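# Snap the folder clip's lever shut under its hook

## Task

Fully close the clip on the folder: swing its lever back over until it lies flat and is caught and held down by the small hook.

## Robot and tools

Robot: two arms with five-finger hands. left_arm carries a left hand and sits on the +y side; right_arm carries a right hand on the -y side. Scene frame: origin at table-top height, midway between the nominal bases, +x out over the table, +z up. Calibrated bases: left_arm at (+0.039, +0.344, +0.038) m, quat_wxyz (+1.000, 0, 0, -0.028); right_arm at (+0.025, -0.334, +0.008) m, quat_wxyz (+1.000, 0, 0, -0.027). Each arm's reported hand pose, velocities and Hand target are in that arm's own base frame. Fixed cameras and the table use the scene frame. Offsets use the Hand target's own axes.

Hand point: a spot fixed to the palm, 0.15 m out from the wrist face along the fingers. Its +z runs along the straight fingers, +y points out of the palm, and +x runs across the palm. On the right hand +x points away from the thumb; on the left hand it points toward the thumb. Straight fingers end 0.06-0.07 m past the point and lie 0.06 m behind it along -y. A wrist bracket on the little-finger side can strike objects.

The row: every command row holds 28 numbers in [-1, 1], covering both arms even if only one moves. The order is left_arm dx, dy, dz, rx, ry, rz, then left hand little, ring, middle, index, thumb_bend, thumb_turn, force_limit, speed, then the same 14 for right_arm.

Pose numbers are offsets, not poses. They count from the arm's Hand target at the start of the action or move, along that target's own axes. 1.0 equals 0.6 m for dx, dy, dz, or 180 degrees for rx, ry, rz, which together form one rotation vector. Every row counts from that same start, and repeating an offset moves the arm again. Six zeros re-request the current Hand target. Each control step clips the commanded orientation to within 40 degrees of the measured one.

Hand numbers are absolute targets. For the fingers and thumb_bend, +1 means straight/open and -1 means curled/closed. For thumb_turn, +1 puts the thumb beside the palm and -1 puts it in front of the palm, opposite the fingers. force_limit is the fingertip force at which a closing motor stops: -1 is about 0 N and +1 is 10 N (15 N for the two thumb motors). speed rises from near zero at -1 to full at +0.48 and above, where a full travel takes 0.49 s. Use -0.94 or lower for a gentle grip.

No value means "unchanged". To keep a hand as it is, resend the eight numbers last carried out for it. If none has been sent yet in this scene, send hand_measured followed by hand_force_limit and hand_speed. A motor starts only when its target changes by 0.002 or more. To squeeze harder, raise force_limit and send a target further closed than hand_measured.

Tools:
- execute_actions(actions, cameras): actions is a list of actions. Each action is a list of up to 15 rows, one per 1/30 s step; a shorter action repeats its last row up to 15 steps. Images come back only when actions is [] or cameras names them (["all"], names, or []).
- move(target, speed, blend, blocking, cameras): target is one 28-number row, or a list of up to 15 rows. All rows in a list are offsets from the same starting Hand targets. The robot follows straight paths, all capped at 10 s. speed is in m/s, 0.002 to 4.3, default 0.25; turn rate is limited to twice that in rad/s. It is one number or one per target. blend (m) rounds corners between listed targets; 0 stops at each. blocking=false returns after about 0.5 s while the move continues. Paths do not avoid obstacles or the other arm. Faster moves stray and hit harder.
- wait(seconds 0-10, cameras): lets time pass while arms hold their commands; a running move continues.
- stop(cameras): brakes a running move.
- zoom_image(camera, region [x0,y0,x1,y1]): region is in pixels of that camera's latest image, at most 504 by 504. Cameras are cam_head_left, cam_head_right, cam_high, cam_left_wrist, cam_right_wrist, each 672x504.
- show_instructions(): shows the reference pages.
- finished_scene(scene 1 or 2): ends the scene for good. The lever must stay latched with no help from the robot.

Results: end_effector_position (m) and end_effector_quat_wxyz for each hand point, Hand target (the base for the next offsets), Joint positions, velocities and torques. Torques include the arm's own weight, and the 3rd and 4th values wrap at ±28 N m. Hand fields are hand_measured, hand_stopped_by (moving, target, force, stalled, fault), hand_load_n (positive when the finger is pushed open) and hand_force_limit/hand_speed. A move adds a "move:" line giving the outcome (done, off_target, moving, held, fault) and limits (paced = pose clipped, held = steps withheld). Arms often rest 1-3 cm short of target, usually low, without any contact. Resend the gap as an offset. A blocked arm keeps pushing until you command a target back past its hand point.

Avoid: knocking the folder or anything else off the table, fast or hard impacts, pressing the hands against each other, overloading fingers, and paths that pass close to an arm's own base. Also avoid holding a stretched arm or pushing into an unreachable pose for long. Motors heat up, MOTOR HOT warns at 85 °C, and at 100 °C the arm drops for 30-60 s.

Each tool is called after ">>>" as name(argument=value, ...) on one line, values as JSON.

Reference images:

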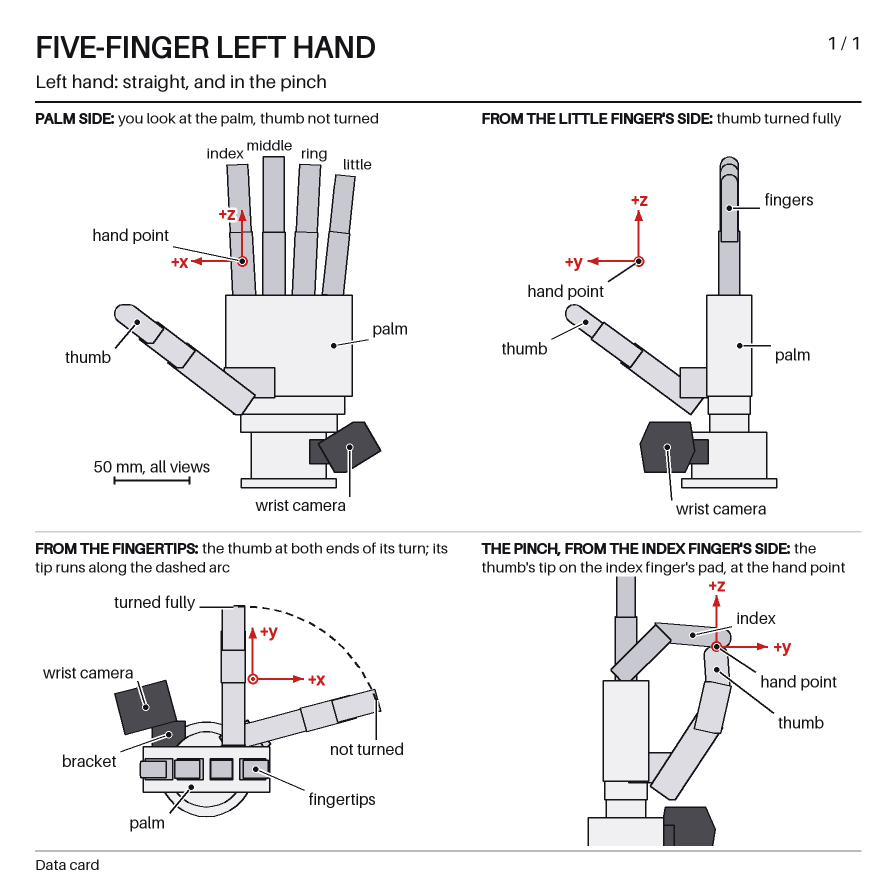

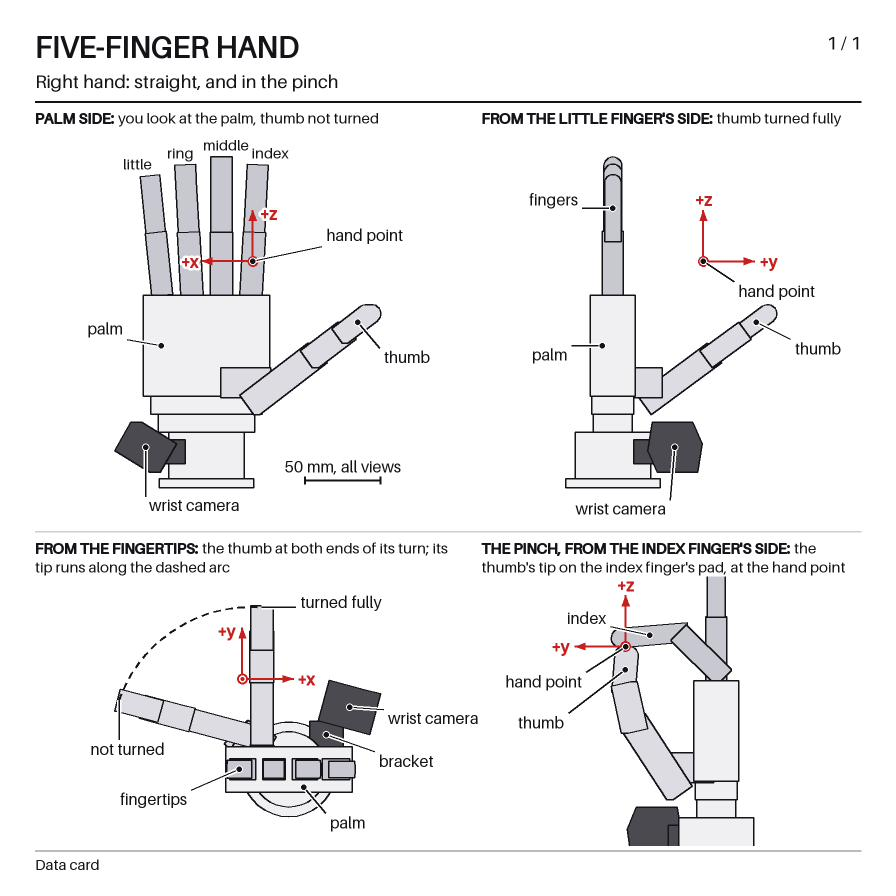

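## Session

>>> execute_actions(actions=[])

Scene clock: 0.00 s.
left_arm: end_effector_position=(+0.6135, +0.0289, +0.2546) hand_measured=(+1.000, +1.000, +1.000, +1.000, +1.000, +1.000) hand_load_n=(+0.0, +0.0, +0.0, +0.0, +0.0, +0.0) hand_stopped_by=(target, target, target, target, target, target) hand_force_limit=0.00 hand_speed=-0.80 end_effector_quat_wxyz=(+0.533, -0.111, +0.664, -0.512) | right_arm: end_effector_position=(+0.2971, +0.5281, +0.3645) hand_measured=(+1.000, +1.000, +1.000, +1.000, +1.000, +1.000) hand_load_n=(+0.0, +0.0, +0.0, +0.0, +0.0, +0.0) hand_stopped_by=(target, target, target, target, target, target) hand_force_limit=0.00 hand_speed=-0.80 end_effector_quat_wxyz=(-0.098, +0.729, +0.379, +0.562)
Joint positions: left_arm=[0.292 1.534 0.923 0.758 0.887 0.525] | right_arm=[1.333 1.441 1.337 -0.345 0.631 -1.601]
Joint velocities: within noise
Joint torques (N m): no reading
Heat: left arm: hottest waist 35 °C; right arm: hottest shoulder 33 °C.
Hand target: left_arm +0.6191, +0.0305, +0.2641; +0.539, -0.104, +0.661, -0.512 | right_arm +0.2979, +0.5316, +0.3828; -0.109, +0.725, +0.369, +0.572

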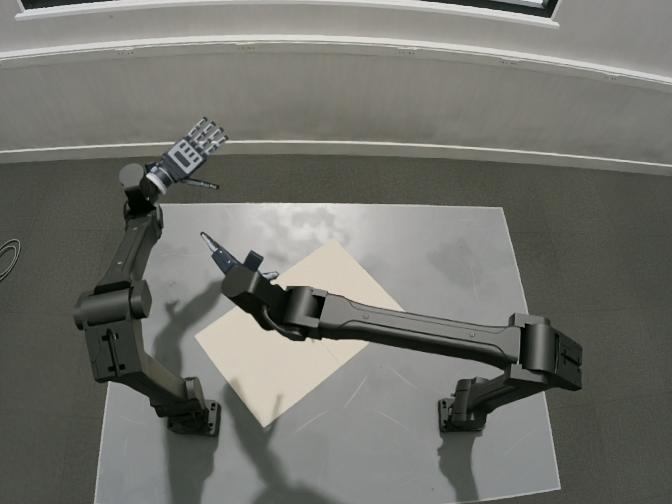

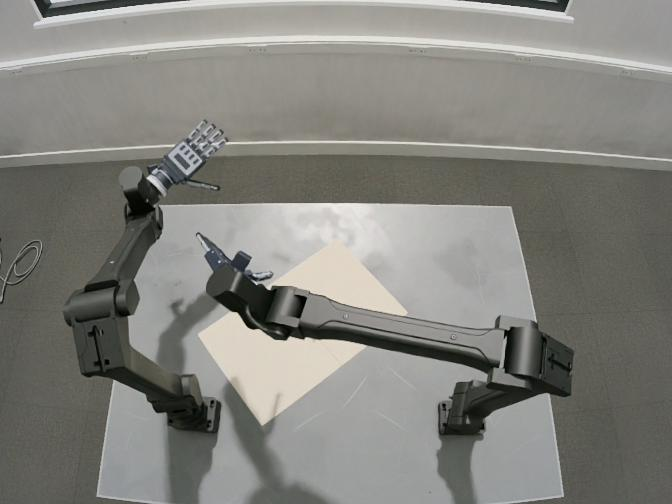

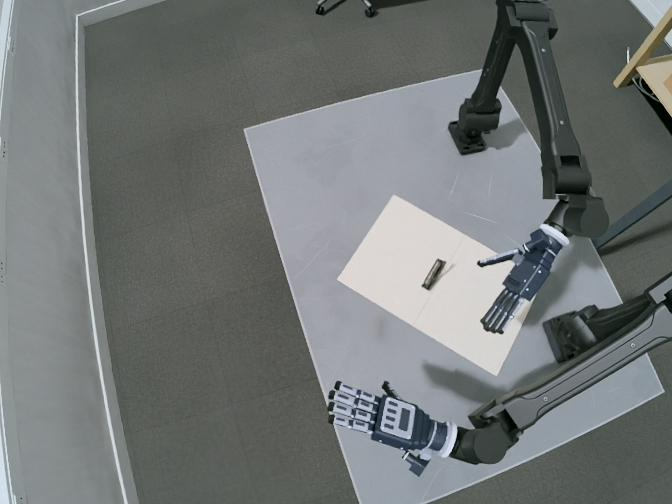

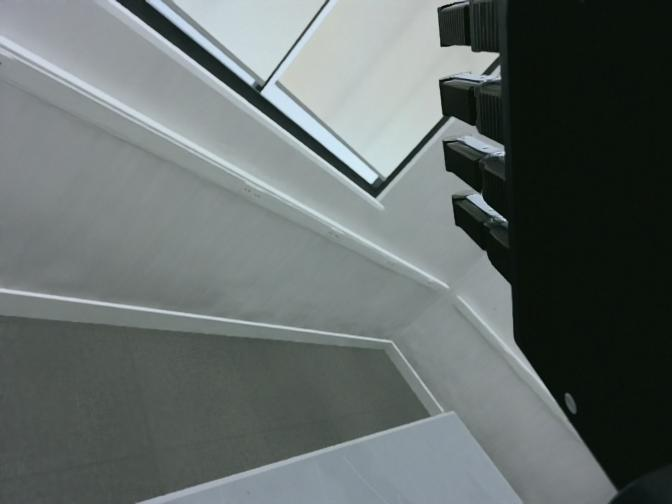

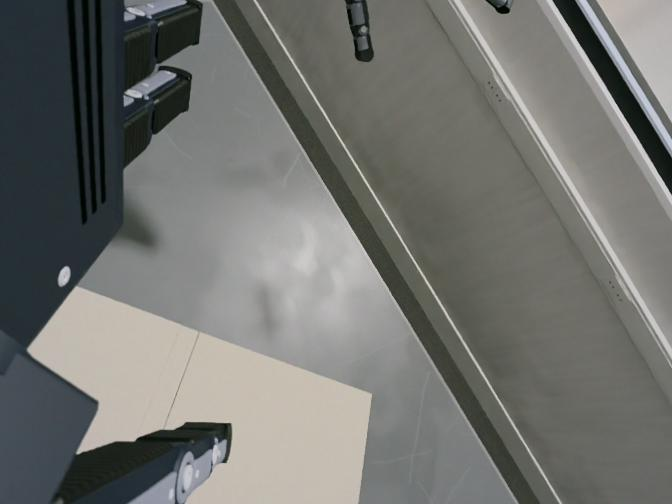

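>>> zoom_image(camera="cam_high", region=[390, 235, 490, 310])

>>> zoom_image(camera="cam_high", region=[320, 180, 560, 390])

Scaled by 5.040 from the camera's 672x504 image, which has a finer 960x720 frame.

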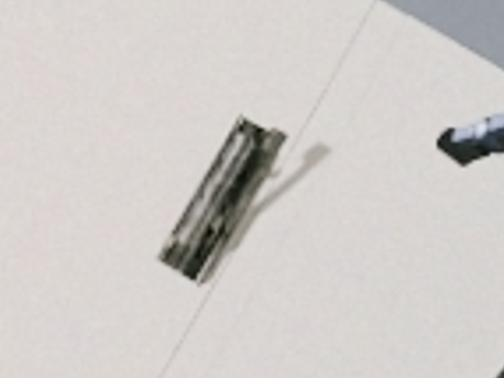

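Scaled by 2.100 from the camera's 672x504 image, which has a finer 960x720 frame.

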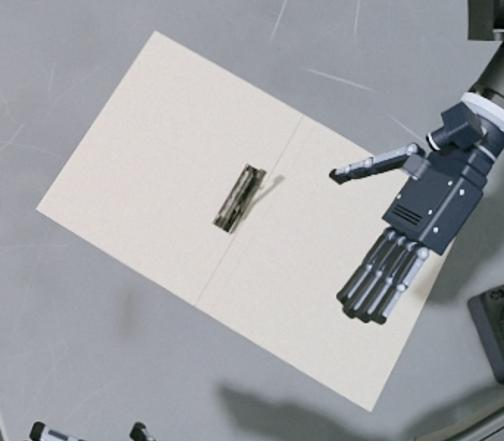

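>>> move(target=[0,0,0,0,0,0,1,1,1,1,1,1,0,-0.8,-0.1405,0.2022,-0.2308,0,0,0,1,1,1,1,1,1,0,-0.8], speed=0.25, cameras=["cam_right_wrist","cam_high","cam_head_left","cam_head_right"])

Scene clock: 32.93 s.
left_arm: end_effector_position=(+0.6135, +0.0289, +0.2546) hand_measured=(+1.000, +1.000, +1.000, +1.000, +1.000, +1.000) hand_load_n=(+0.0, +0.0, -0.5, +0.0, +0.0, -0.5) hand_stopped_by=(target, target, target, target, target, target) hand_force_limit=0.00 hand_speed=-0.80 end_effector_quat_wxyz=(+0.533, -0.111, +0.664, -0.512) | right_arm: end_effector_position=(+0.2666, +0.3364, +0.3834) hand_measured=(+1.000, +1.000, +1.000, +1.000, +1.000, +1.000) hand_load_n=(+0.0, +0.0, +0.0, +0.0, +0.0, +0.0) hand_stopped_by=(target, target, target, target, target, target) hand_force_limit=0.00 hand_speed=-0.80 end_effector_quat_wxyz=(-0.116, +0.726, +0.364, +0.572)
Joint positions: left_arm=[0.292 1.534 0.923 0.758 0.887 0.525] | right_arm=[1.277 0.901 0.946 -0.434 0.576 -1.615]
Joint torques (N m): left_arm=[0.67 -12.45 10.81 1.55 -0.17 0.03] | right_arm=[0.5 -3.31 8.69 1.18 0.28 -0.08]
Heat: left arm: hottest waist 35 °C; right arm: hottest shoulder 34 °C.
Hand target: left_arm +0.6191, +0.0305, +0.2641; +0.539, -0.104, +0.661, -0.512 | right_arm +0.2681, +0.3313, +0.3830; -0.109, +0.725, +0.369, +0.572
Off the commanded pose: left_arm 0.011 m, 1 deg | right_arm 0.005 m, 1 deg.
move: off_target (left_arm)
camera_calibration:
cam_right_wrist: T_world_to_cam=[[0.664465, -0.556031, 0.499315, -0.182416], [-0.349826, -0.821843, -0.449663, 0.527042], [0.660385, 0.124112, -0.7406, 0.180076], [0, 0, 0, 1]] pos_world=[0.186662, 0.309367, 0.461438]
Images, in order (width x height): cam_head_left 672x504, cam_head_right 672x504, cam_high 672x504, cam_right_wrist 672x504.

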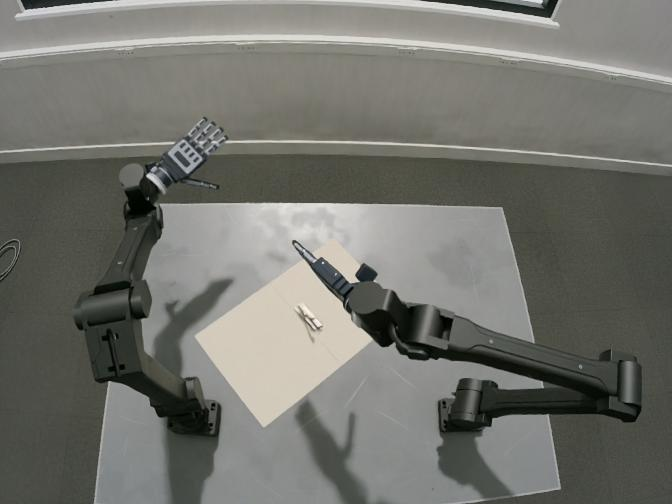

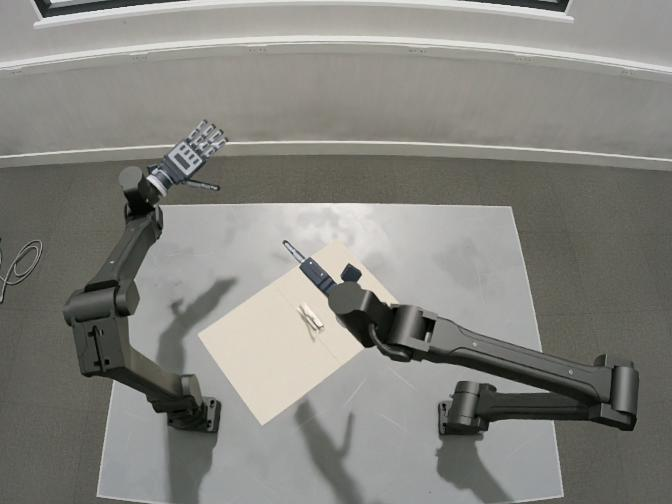

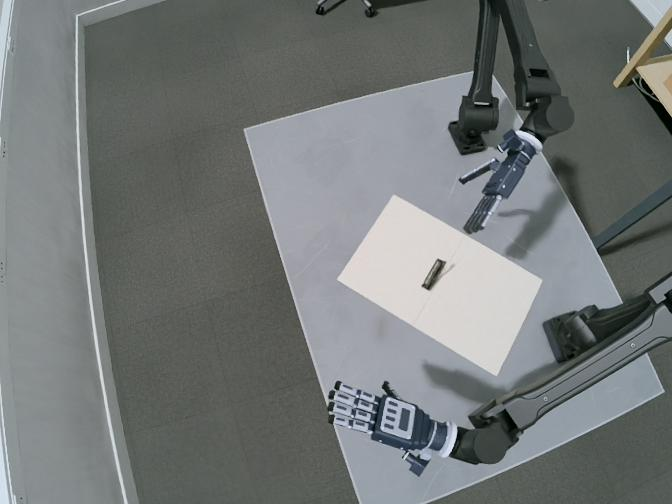

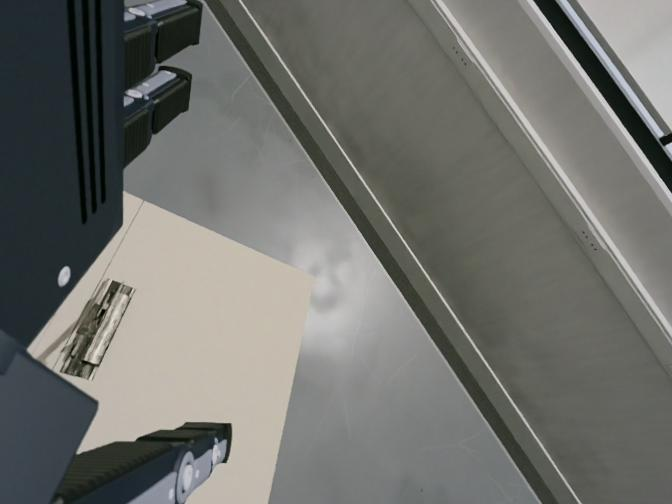

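>>> zoom_image(camera="cam_right_wrist", region=[10, 250, 190, 400])

>>> zoom_image(camera="cam_head_left", region=[270, 280, 360, 360])

>>> zoom_image(camera="cam_head_right", region=[270, 280, 360, 360])

Scaled by 2.800 from the camera's 672x504 image, which has a finer 960x720 frame.

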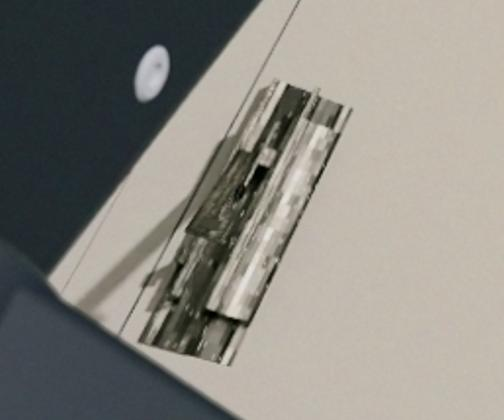

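Scaled by 5.600 from the camera's 672x504 image, which has a finer 960x720 frame.

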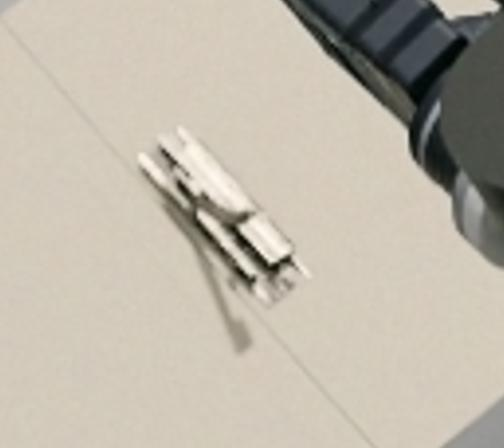

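Scaled by 5.600 from the camera's 672x504 image, which has a finer 960x720 frame.

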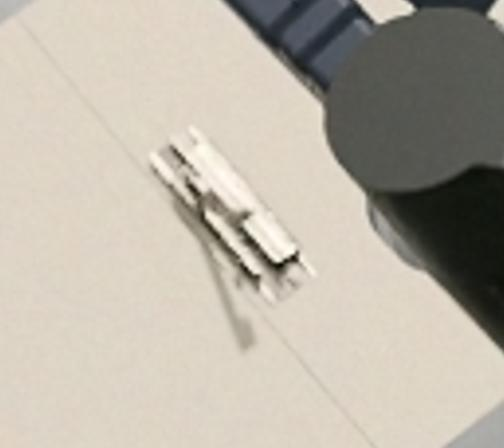

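>>> move(target=[0,0,0,0,0,0,1,1,1,1,1,1,0,-0.8,-0.2733,-0.1017,0.0412,0.150,-0.045,0.1153,1,1,1,1,1,1,0,-0.8], speed=0.25, cameras=["cam_right_wrist","cam_high","cam_head_left"])

Scene clock: 113.27 s.
left_arm: end_effector_position=(+0.6135, +0.0289, +0.2546) hand_measured=(+1.000, +1.000, +1.000, +1.000, +1.000, +1.000) hand_load_n=(+0.0, +0.0, +0.0, +0.0, +0.0, +0.0) hand_stopped_by=(target, target, target, target, target, target) hand_force_limit=0.00 hand_speed=-0.80 end_effector_quat_wxyz=(+0.533, -0.111, +0.664, -0.512) | right_arm: end_effector_position=(+0.2326, +0.3226, +0.2050) hand_measured=(+1.000, +1.000, +1.000, +1.000, +1.000, +1.000) hand_load_n=(+0.0, +0.0, +0.0, +0.0, +0.0, +0.0) hand_stopped_by=(target, target, target, target, target, target) hand_force_limit=0.00 hand_speed=-0.80 end_effector_quat_wxyz=(-0.340, +0.774, +0.374, +0.382)
Joint positions: left_arm=[0.292 1.534 0.923 0.758 0.887 0.525] | right_arm=[1.006 0.786 0.595 -0.313 -0.15 -1.376]
Joint torques (N m): left_arm=[0.73 -12.51 10.82 1.52 -0.17 0.03] | right_arm=[0.38 -2.26 8.47 2.36 -0.03 0.28]
Heat: left arm: hottest elbow 38 °C; right arm: hottest elbow 38 °C.
Hand target: left_arm +0.6191, +0.0305, +0.2641; +0.539, -0.104, +0.661, -0.512 | right_arm +0.2342, +0.3214, +0.2097; -0.349, +0.771, +0.363, +0.390
Off the commanded pose: left_arm 0.011 m, 1 deg | right_arm 0.005 m, 2 deg.
move: off_target (left_arm)
camera_calibration:
cam_right_wrist: T_world_to_cam=[[0.930486, -0.366172, 0.0106766, -0.101406], [-0.328513, -0.846976, -0.417984, 0.420244], [0.162097, 0.385421, -0.908392, 0.138119], [0, 0, 0, 1]] pos_world=[0.210024, 0.265571, 0.302204]
Images, in order (width x height): cam_head_left 672x504, cam_high 672x504, cam_right_wrist 672x504.

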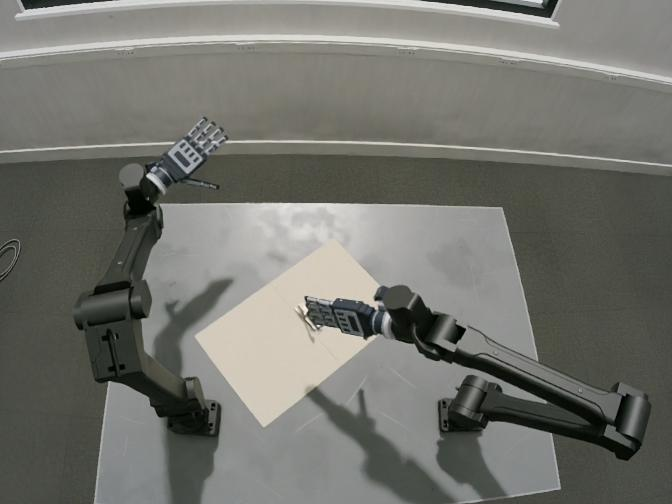

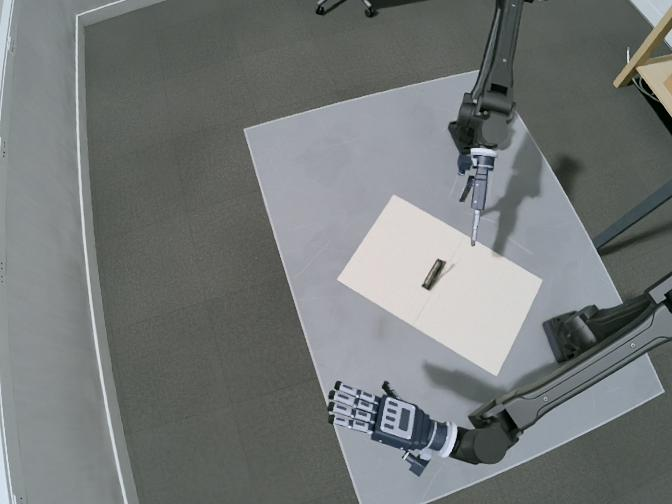

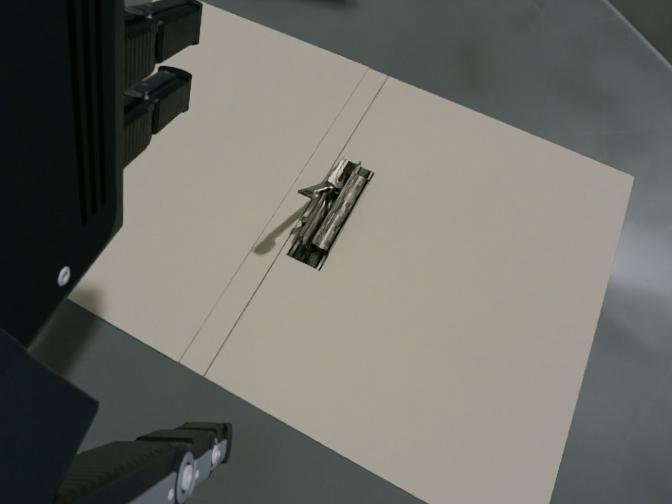

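>>> zoom_image(camera="cam_right_wrist", region=[240, 140, 400, 290])

>>> zoom_image(camera="cam_high", region=[405, 245, 465, 305])

Scaled by 3.150 from the camera's 672x504 image, which has a finer 960x720 frame.

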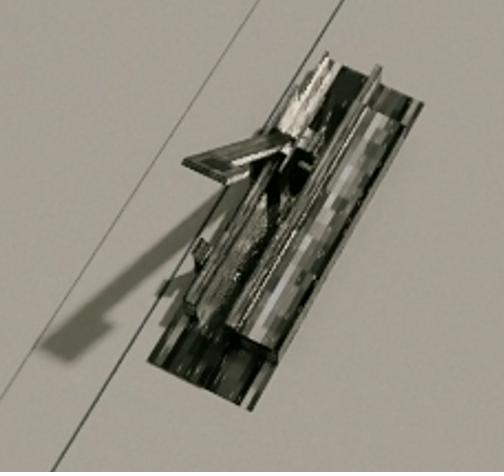

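Scaled by 8.400 from the camera's 672x504 image, which has a finer 960x720 frame.

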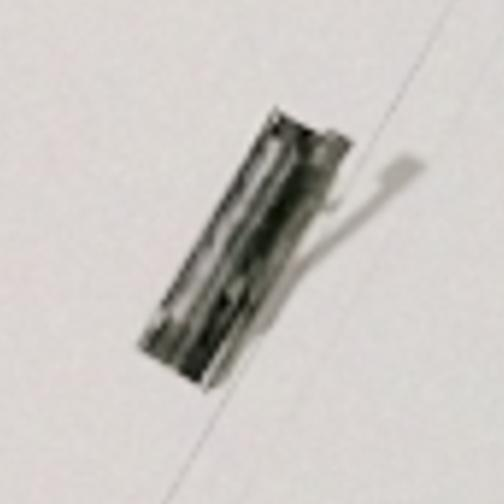

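>>> move(target=[0,0,0,0,0,0,1,1,1,1,1,1,0,-0.8,-0.0775,-0.0725,0.0705,-0.2248,-0.0333,0.4842,-0.95,-0.95,-0.95,1,1,1,0,0], speed=0.25, cameras=["cam_right_wrist","cam_high","cam_head_left"])

Scene clock: 234.83 s.
left_arm: end_effector_position=(+0.6135, +0.0289, +0.2546) hand_measured=(+1.000, +1.000, +1.000, +1.000, +1.000, +1.000) hand_load_n=(+0.0, +0.0, +0.0, +0.0, +0.0, +0.0) hand_stopped_by=(target, target, target, target, target, target) hand_force_limit=0.00 hand_speed=-0.80 end_effector_quat_wxyz=(+0.533, -0.111, +0.664, -0.512) | right_arm: end_effector_position=(+0.1809, +0.3471, +0.1419) hand_measured=(-0.950, -0.950, -0.950, +1.000, +1.000, +1.000) hand_load_n=(+0.0, +0.0, +0.0, +0.0, +0.0, +0.0) hand_stopped_by=(target, target, target, target, target, target) hand_force_limit=0.00 hand_speed=0.00 end_effector_quat_wxyz=(-0.221, +0.895, -0.374, +0.103)
Joint positions: left_arm=[0.292 1.534 0.923 0.758 0.887 0.525] | right_arm=[1.052 1.19 0.927 -0.837 0.145 0.237]
Joint torques (N m): left_arm=[0.73 -12.45 10.81 1.54 -0.16 0.02] | right_arm=[0.21 -3.6 13.08 0.39 0.18 0.24]
Heat: left arm: hottest elbow 41 °C; right arm: hottest elbow 38 °C.
Hand target: left_arm +0.6191, +0.0305, +0.2641; +0.539, -0.104, +0.661, -0.512 | right_arm +0.1927, +0.3641, +0.1618; -0.237, +0.887, -0.384, +0.103
Off the commanded pose: left_arm 0.011 m, 1 deg | right_arm 0.029 m, 2 deg.
move: off_target (left_arm, right_arm)
camera_calibration:
cam_right_wrist: T_world_to_cam=[[-0.388656, -0.800786, -0.455729, 0.412052], [-0.8931, 0.205809, 0.400019, 0.0183235], [-0.226537, 0.562481, -0.79517, 0.0725469], [0, 0, 0, 1]] pos_world=[0.192946, 0.285388, 0.238141]
Images, in order (width x height): cam_head_left 672x504, cam_high 672x504, cam_right_wrist 672x504.

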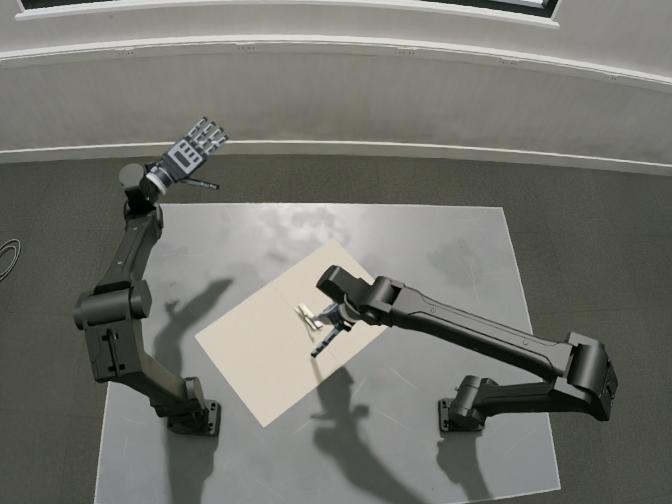

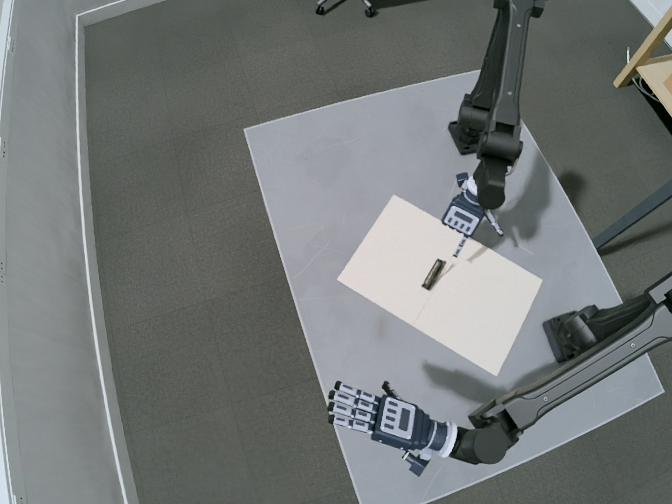

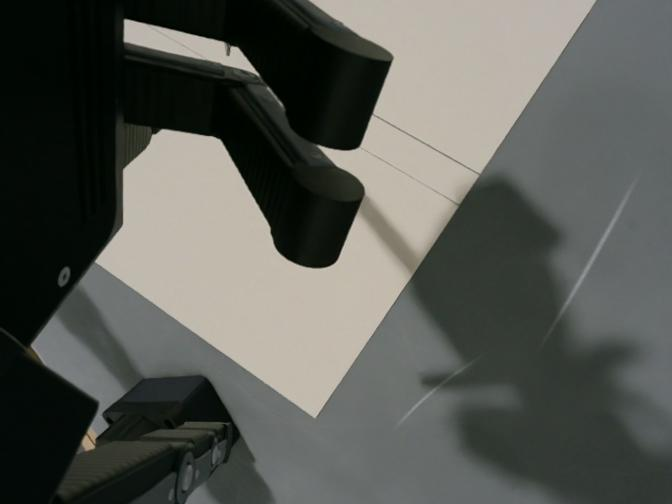

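>>> zoom_image(camera="cam_high", region=[405, 225, 485, 305])

>>> zoom_image(camera="cam_head_left", region=[280, 280, 360, 360])

Scaled by 6.300 from the camera's 672x504 image, which has a finer 960x720 frame.

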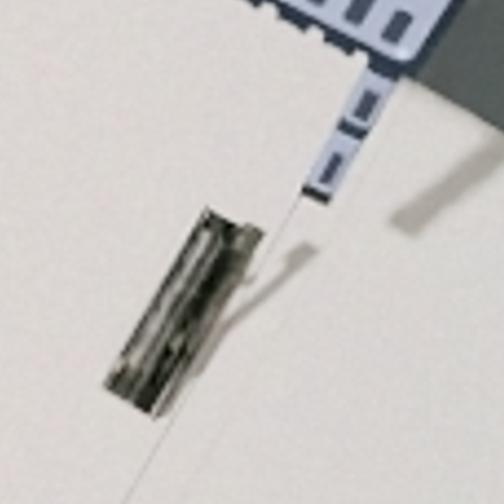

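Scaled by 6.300 from the camera's 672x504 image, which has a finer 960x720 frame.

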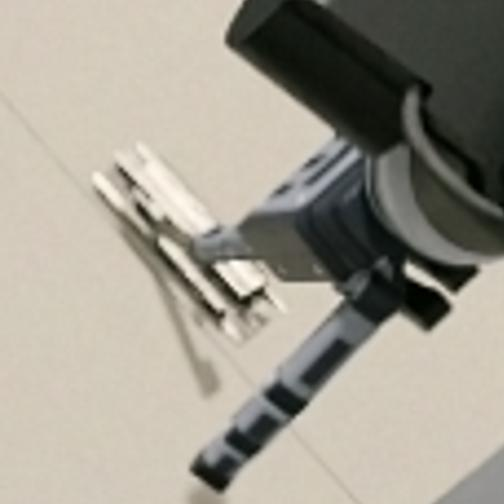

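>>> move(target=[0,0,0,0,0,0,1,1,1,1,1,1,0,-0.8,0.0298,0.0048,0.0647,0,0,0,1,1,1,1,1,1,0,0], speed=0.15, cameras=["cam_right_wrist","cam_high","cam_head_left","cam_head_right"])

Scene clock: 284.40 s.
left_arm: end_effector_position=(+0.6135, +0.0289, +0.2546) hand_measured=(+1.000, +1.000, +1.000, +1.000, +1.000, +1.000) hand_load_n=(+0.0, +0.0, +0.0, -0.5, +0.0, +0.0) hand_stopped_by=(target, target, target, target, target, target) hand_force_limit=0.00 hand_speed=-0.80 end_effector_quat_wxyz=(+0.533, -0.111, +0.664, -0.512) | right_arm: end_effector_position=(+0.2095, +0.3570, +0.1253) hand_measured=(+1.000, +1.000, +1.000, +1.000, +1.000, +1.000) hand_load_n=(+0.0, +0.0, +0.0, +0.0, +0.0, +0.0) hand_stopped_by=(target, target, target, target, target, target) hand_force_limit=0.00 hand_speed=0.00 end_effector_quat_wxyz=(-0.231, +0.886, -0.389, +0.100)
Joint positions: left_arm=[0.292 1.534 0.923 0.758 0.887 0.525] | right_arm=[0.993 1.253 0.927 -0.749 0.119 0.219]
Joint torques (N m): left_arm=[0.79 -12.45 10.81 1.52 -0.16 0.03] | right_arm=[0.38 -4.54 9.26 1.44 0.11 -0.07]
Heat: left arm: hottest elbow 41 °C; right arm: hottest elbow 42 °C.
Hand target: left_arm +0.6191, +0.0305, +0.2641; +0.539, -0.104, +0.661, -0.512 | right_arm +0.2173, +0.3627, +0.1268; -0.237, +0.886, -0.384, +0.103
Off the commanded pose: left_arm 0.011 m, 1 deg | right_arm 0.010 m, 1 deg.
move: off_target (left_arm)
camera_calibration:
cam_right_wrist: T_world_to_cam=[[-0.413097, -0.77609, -0.476482, 0.422468], [-0.886097, 0.221773, 0.407, 0.0404271], [-0.210198, 0.59034, -0.779305, 0.0447915], [0, 0, 0, 1]] pos_world=[0.219758, 0.292466, 0.219751]
Images, in order (width x height): cam_head_left 672x504, cam_head_right 672x504, cam_high 672x504, cam_right_wrist 672x504.

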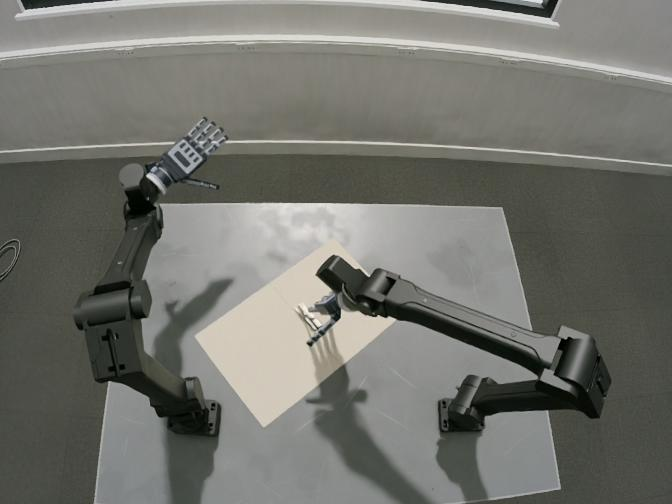

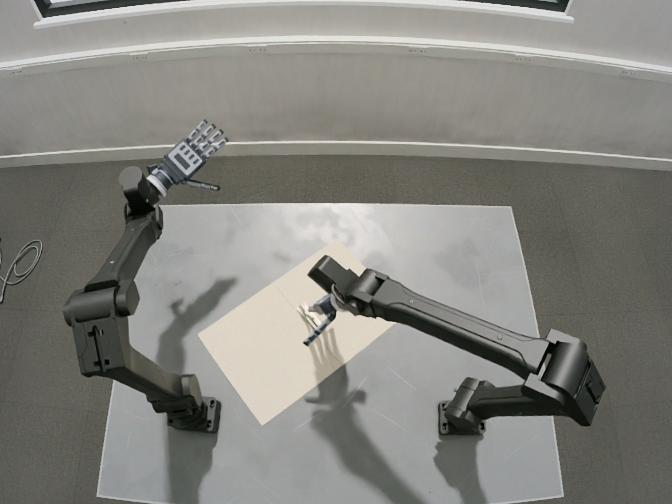

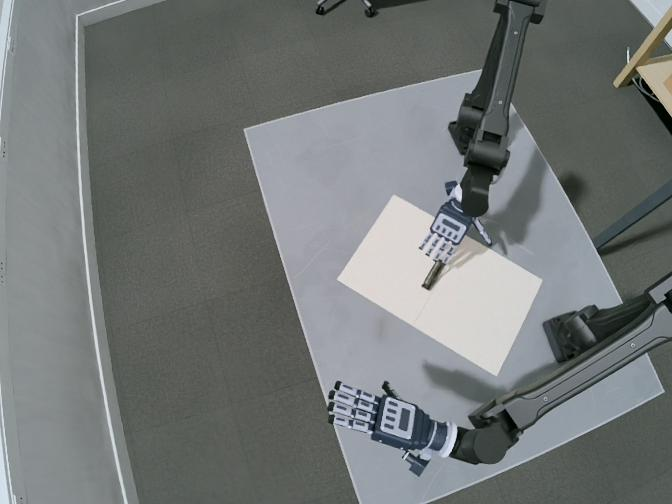

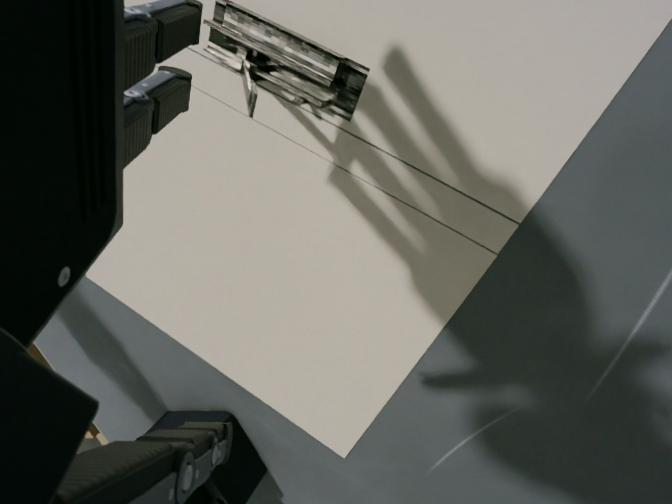

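>>> zoom_image(camera="cam_right_wrist", region=[120, 0, 400, 210])

>>> zoom_image(camera="cam_head_left", region=[280, 280, 350, 350])

>>> zoom_image(camera="cam_high", region=[405, 225, 475, 295])

Scaled by 1.800 from the camera's 672x504 image, which has a finer 960x720 frame.

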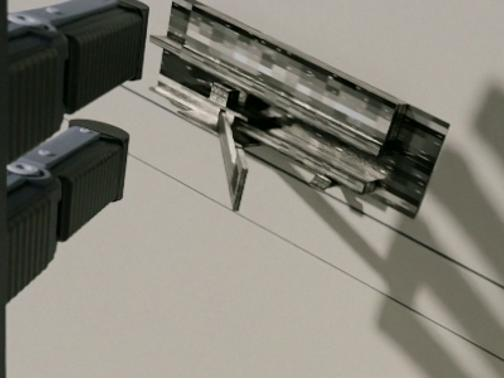

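Scaled by 7.200 from the camera's 672x504 image, which has a finer 960x720 frame.

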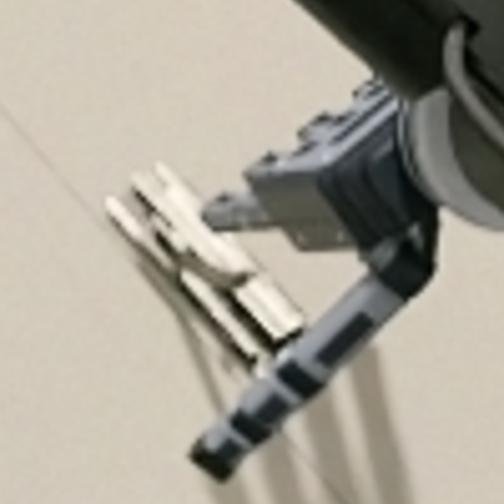

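Scaled by 7.200 from the camera's 672x504 image, which has a finer 960x720 frame.

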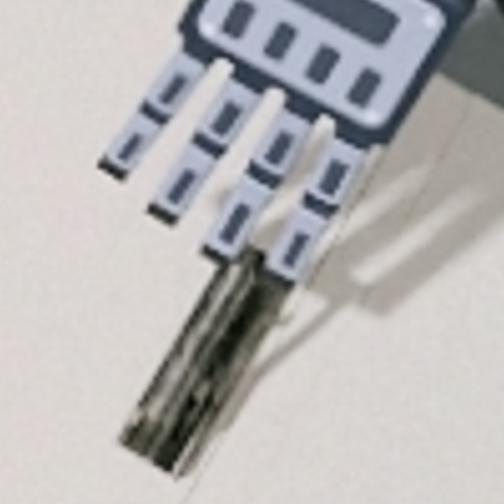

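>>> move(target=[0,0,0,0,0,0,1,1,1,1,1,1,0,-0.8,0,0.0408,0.0438,0,0,0,1,1,1,1,1,1,0,0], speed=0.1, cameras=["cam_right_wrist","cam_high","cam_head_left","cam_head_right"])

>>> zoom_image(camera="cam_right_wrist", region=[120, 0, 400, 210])

>>> zoom_image(camera="cam_head_left", region=[280, 280, 350, 350])

>>> zoom_image(camera="cam_high", region=[405, 225, 475, 295])

Scene clock: 386.50 s.
left_arm: end_effector_position=(+0.6135, +0.0289, +0.2546) hand_measured=(+1.000, +1.000, +1.000, +1.000, +1.000, +1.000) hand_load_n=(+0.0, +0.0, +0.0, +0.0, +0.0, -0.5) hand_stopped_by=(target, target, target, target, target, target) hand_force_limit=0.00 hand_speed=-0.80 end_effector_quat_wxyz=(+0.533, -0.111, +0.664, -0.512) | right_arm: end_effector_position=(+0.2095, +0.3569, +0.0982) hand_measured=(+1.000, +1.000, +1.000, +1.000, +1.000, +1.000) hand_load_n=(+0.0, +0.0, +0.0, +0.0, -0.5, +0.0) hand_stopped_by=(target, target, target, target, target, target) hand_force_limit=0.00 hand_speed=0.00 end_effector_quat_wxyz=(-0.239, +0.884, -0.388, +0.102)
Joint positions: left_arm=[0.292 1.534 0.923 0.758 0.887 0.525] | right_arm=[0.993 1.271 0.862 -0.65 0.119 0.218]
Joint torques (N m): left_arm=[0.79 -12.4 10.8 1.57 -0.17 0.03] | right_arm=[1.03 -5.01 7.46 1.31 0.2 0.02]
Heat: left arm: hottest elbow 42 °C; right arm: hottest elbow 39 °C.
Hand target: left_arm +0.6191, +0.0305, +0.2641; +0.539, -0.104, +0.661, -0.512 | right_arm +0.2114, +0.3571, +0.0918; -0.237, +0.886, -0.384, +0.103
Off the commanded pose: left_arm 0.011 m, 1 deg | right_arm 0.007 m, 1 deg.
move: off_target (left_arm)
camera_calibration:
cam_right_wrist: T_world_to_cam=[[-0.408305, -0.769298, -0.491393, 0.407519], [-0.889989, 0.215777, 0.401695, 0.0548857], [-0.202992, 0.601349, -0.77277, 0.0177983], [0, 0, 0, 1]] pos_world=[0.218853, 0.290958, 0.191959]
Images, in order (width x height): cam_head_left 672x504, cam_head_right 672x504, cam_high 672x504, cam_right_wrist 672x504.

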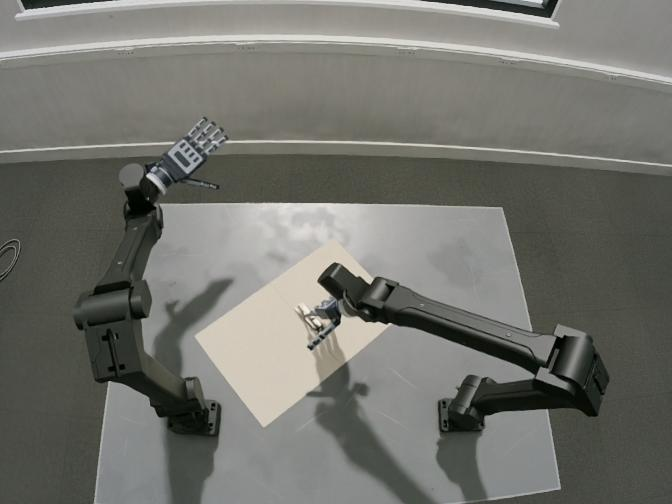

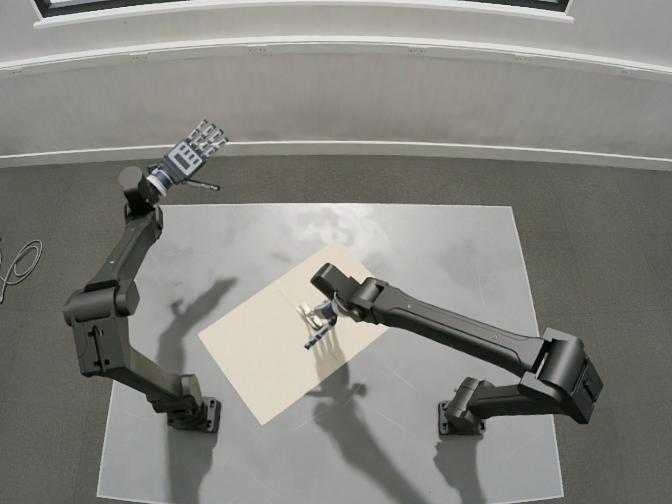

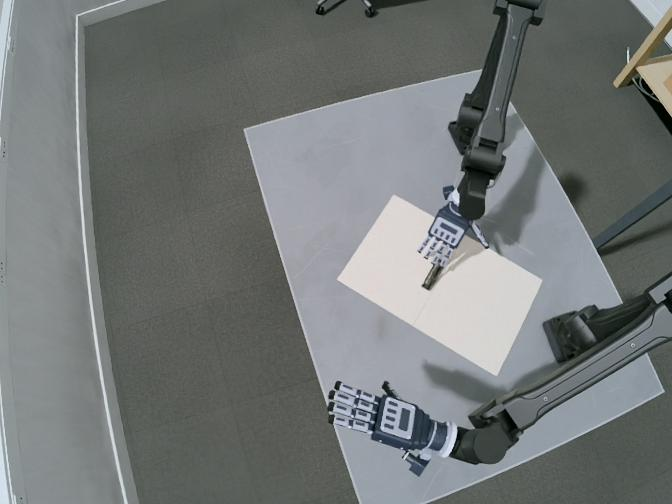

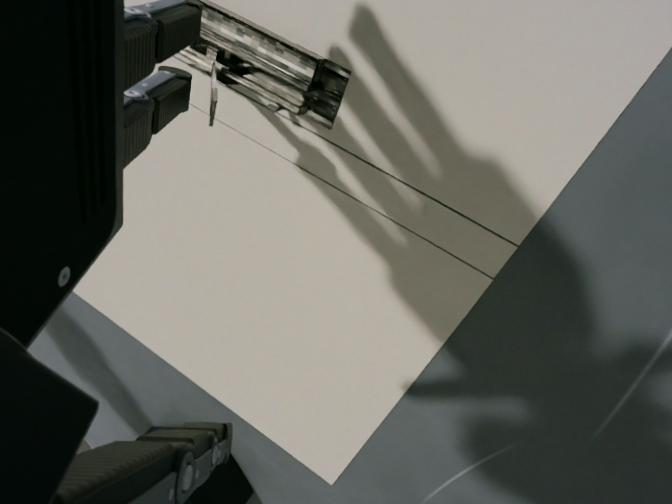

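Scaled by 1.800 from the camera's 672x504 image, which has a finer 960x720 frame.

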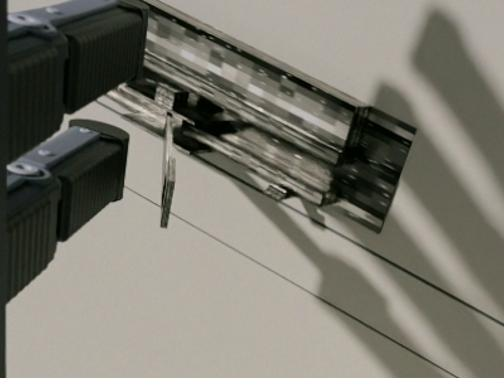

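Scaled by 7.200 from the camera's 672x504 image, which has a finer 960x720 frame.

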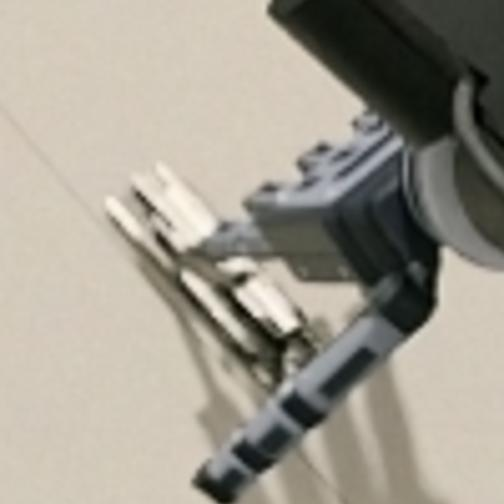

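Scaled by 7.200 from the camera's 672x504 image, which has a finer 960x720 frame.

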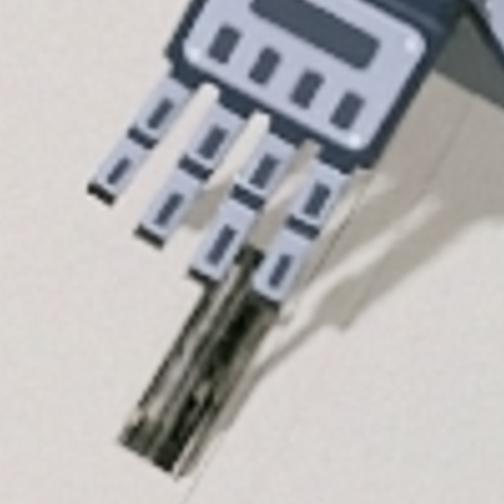

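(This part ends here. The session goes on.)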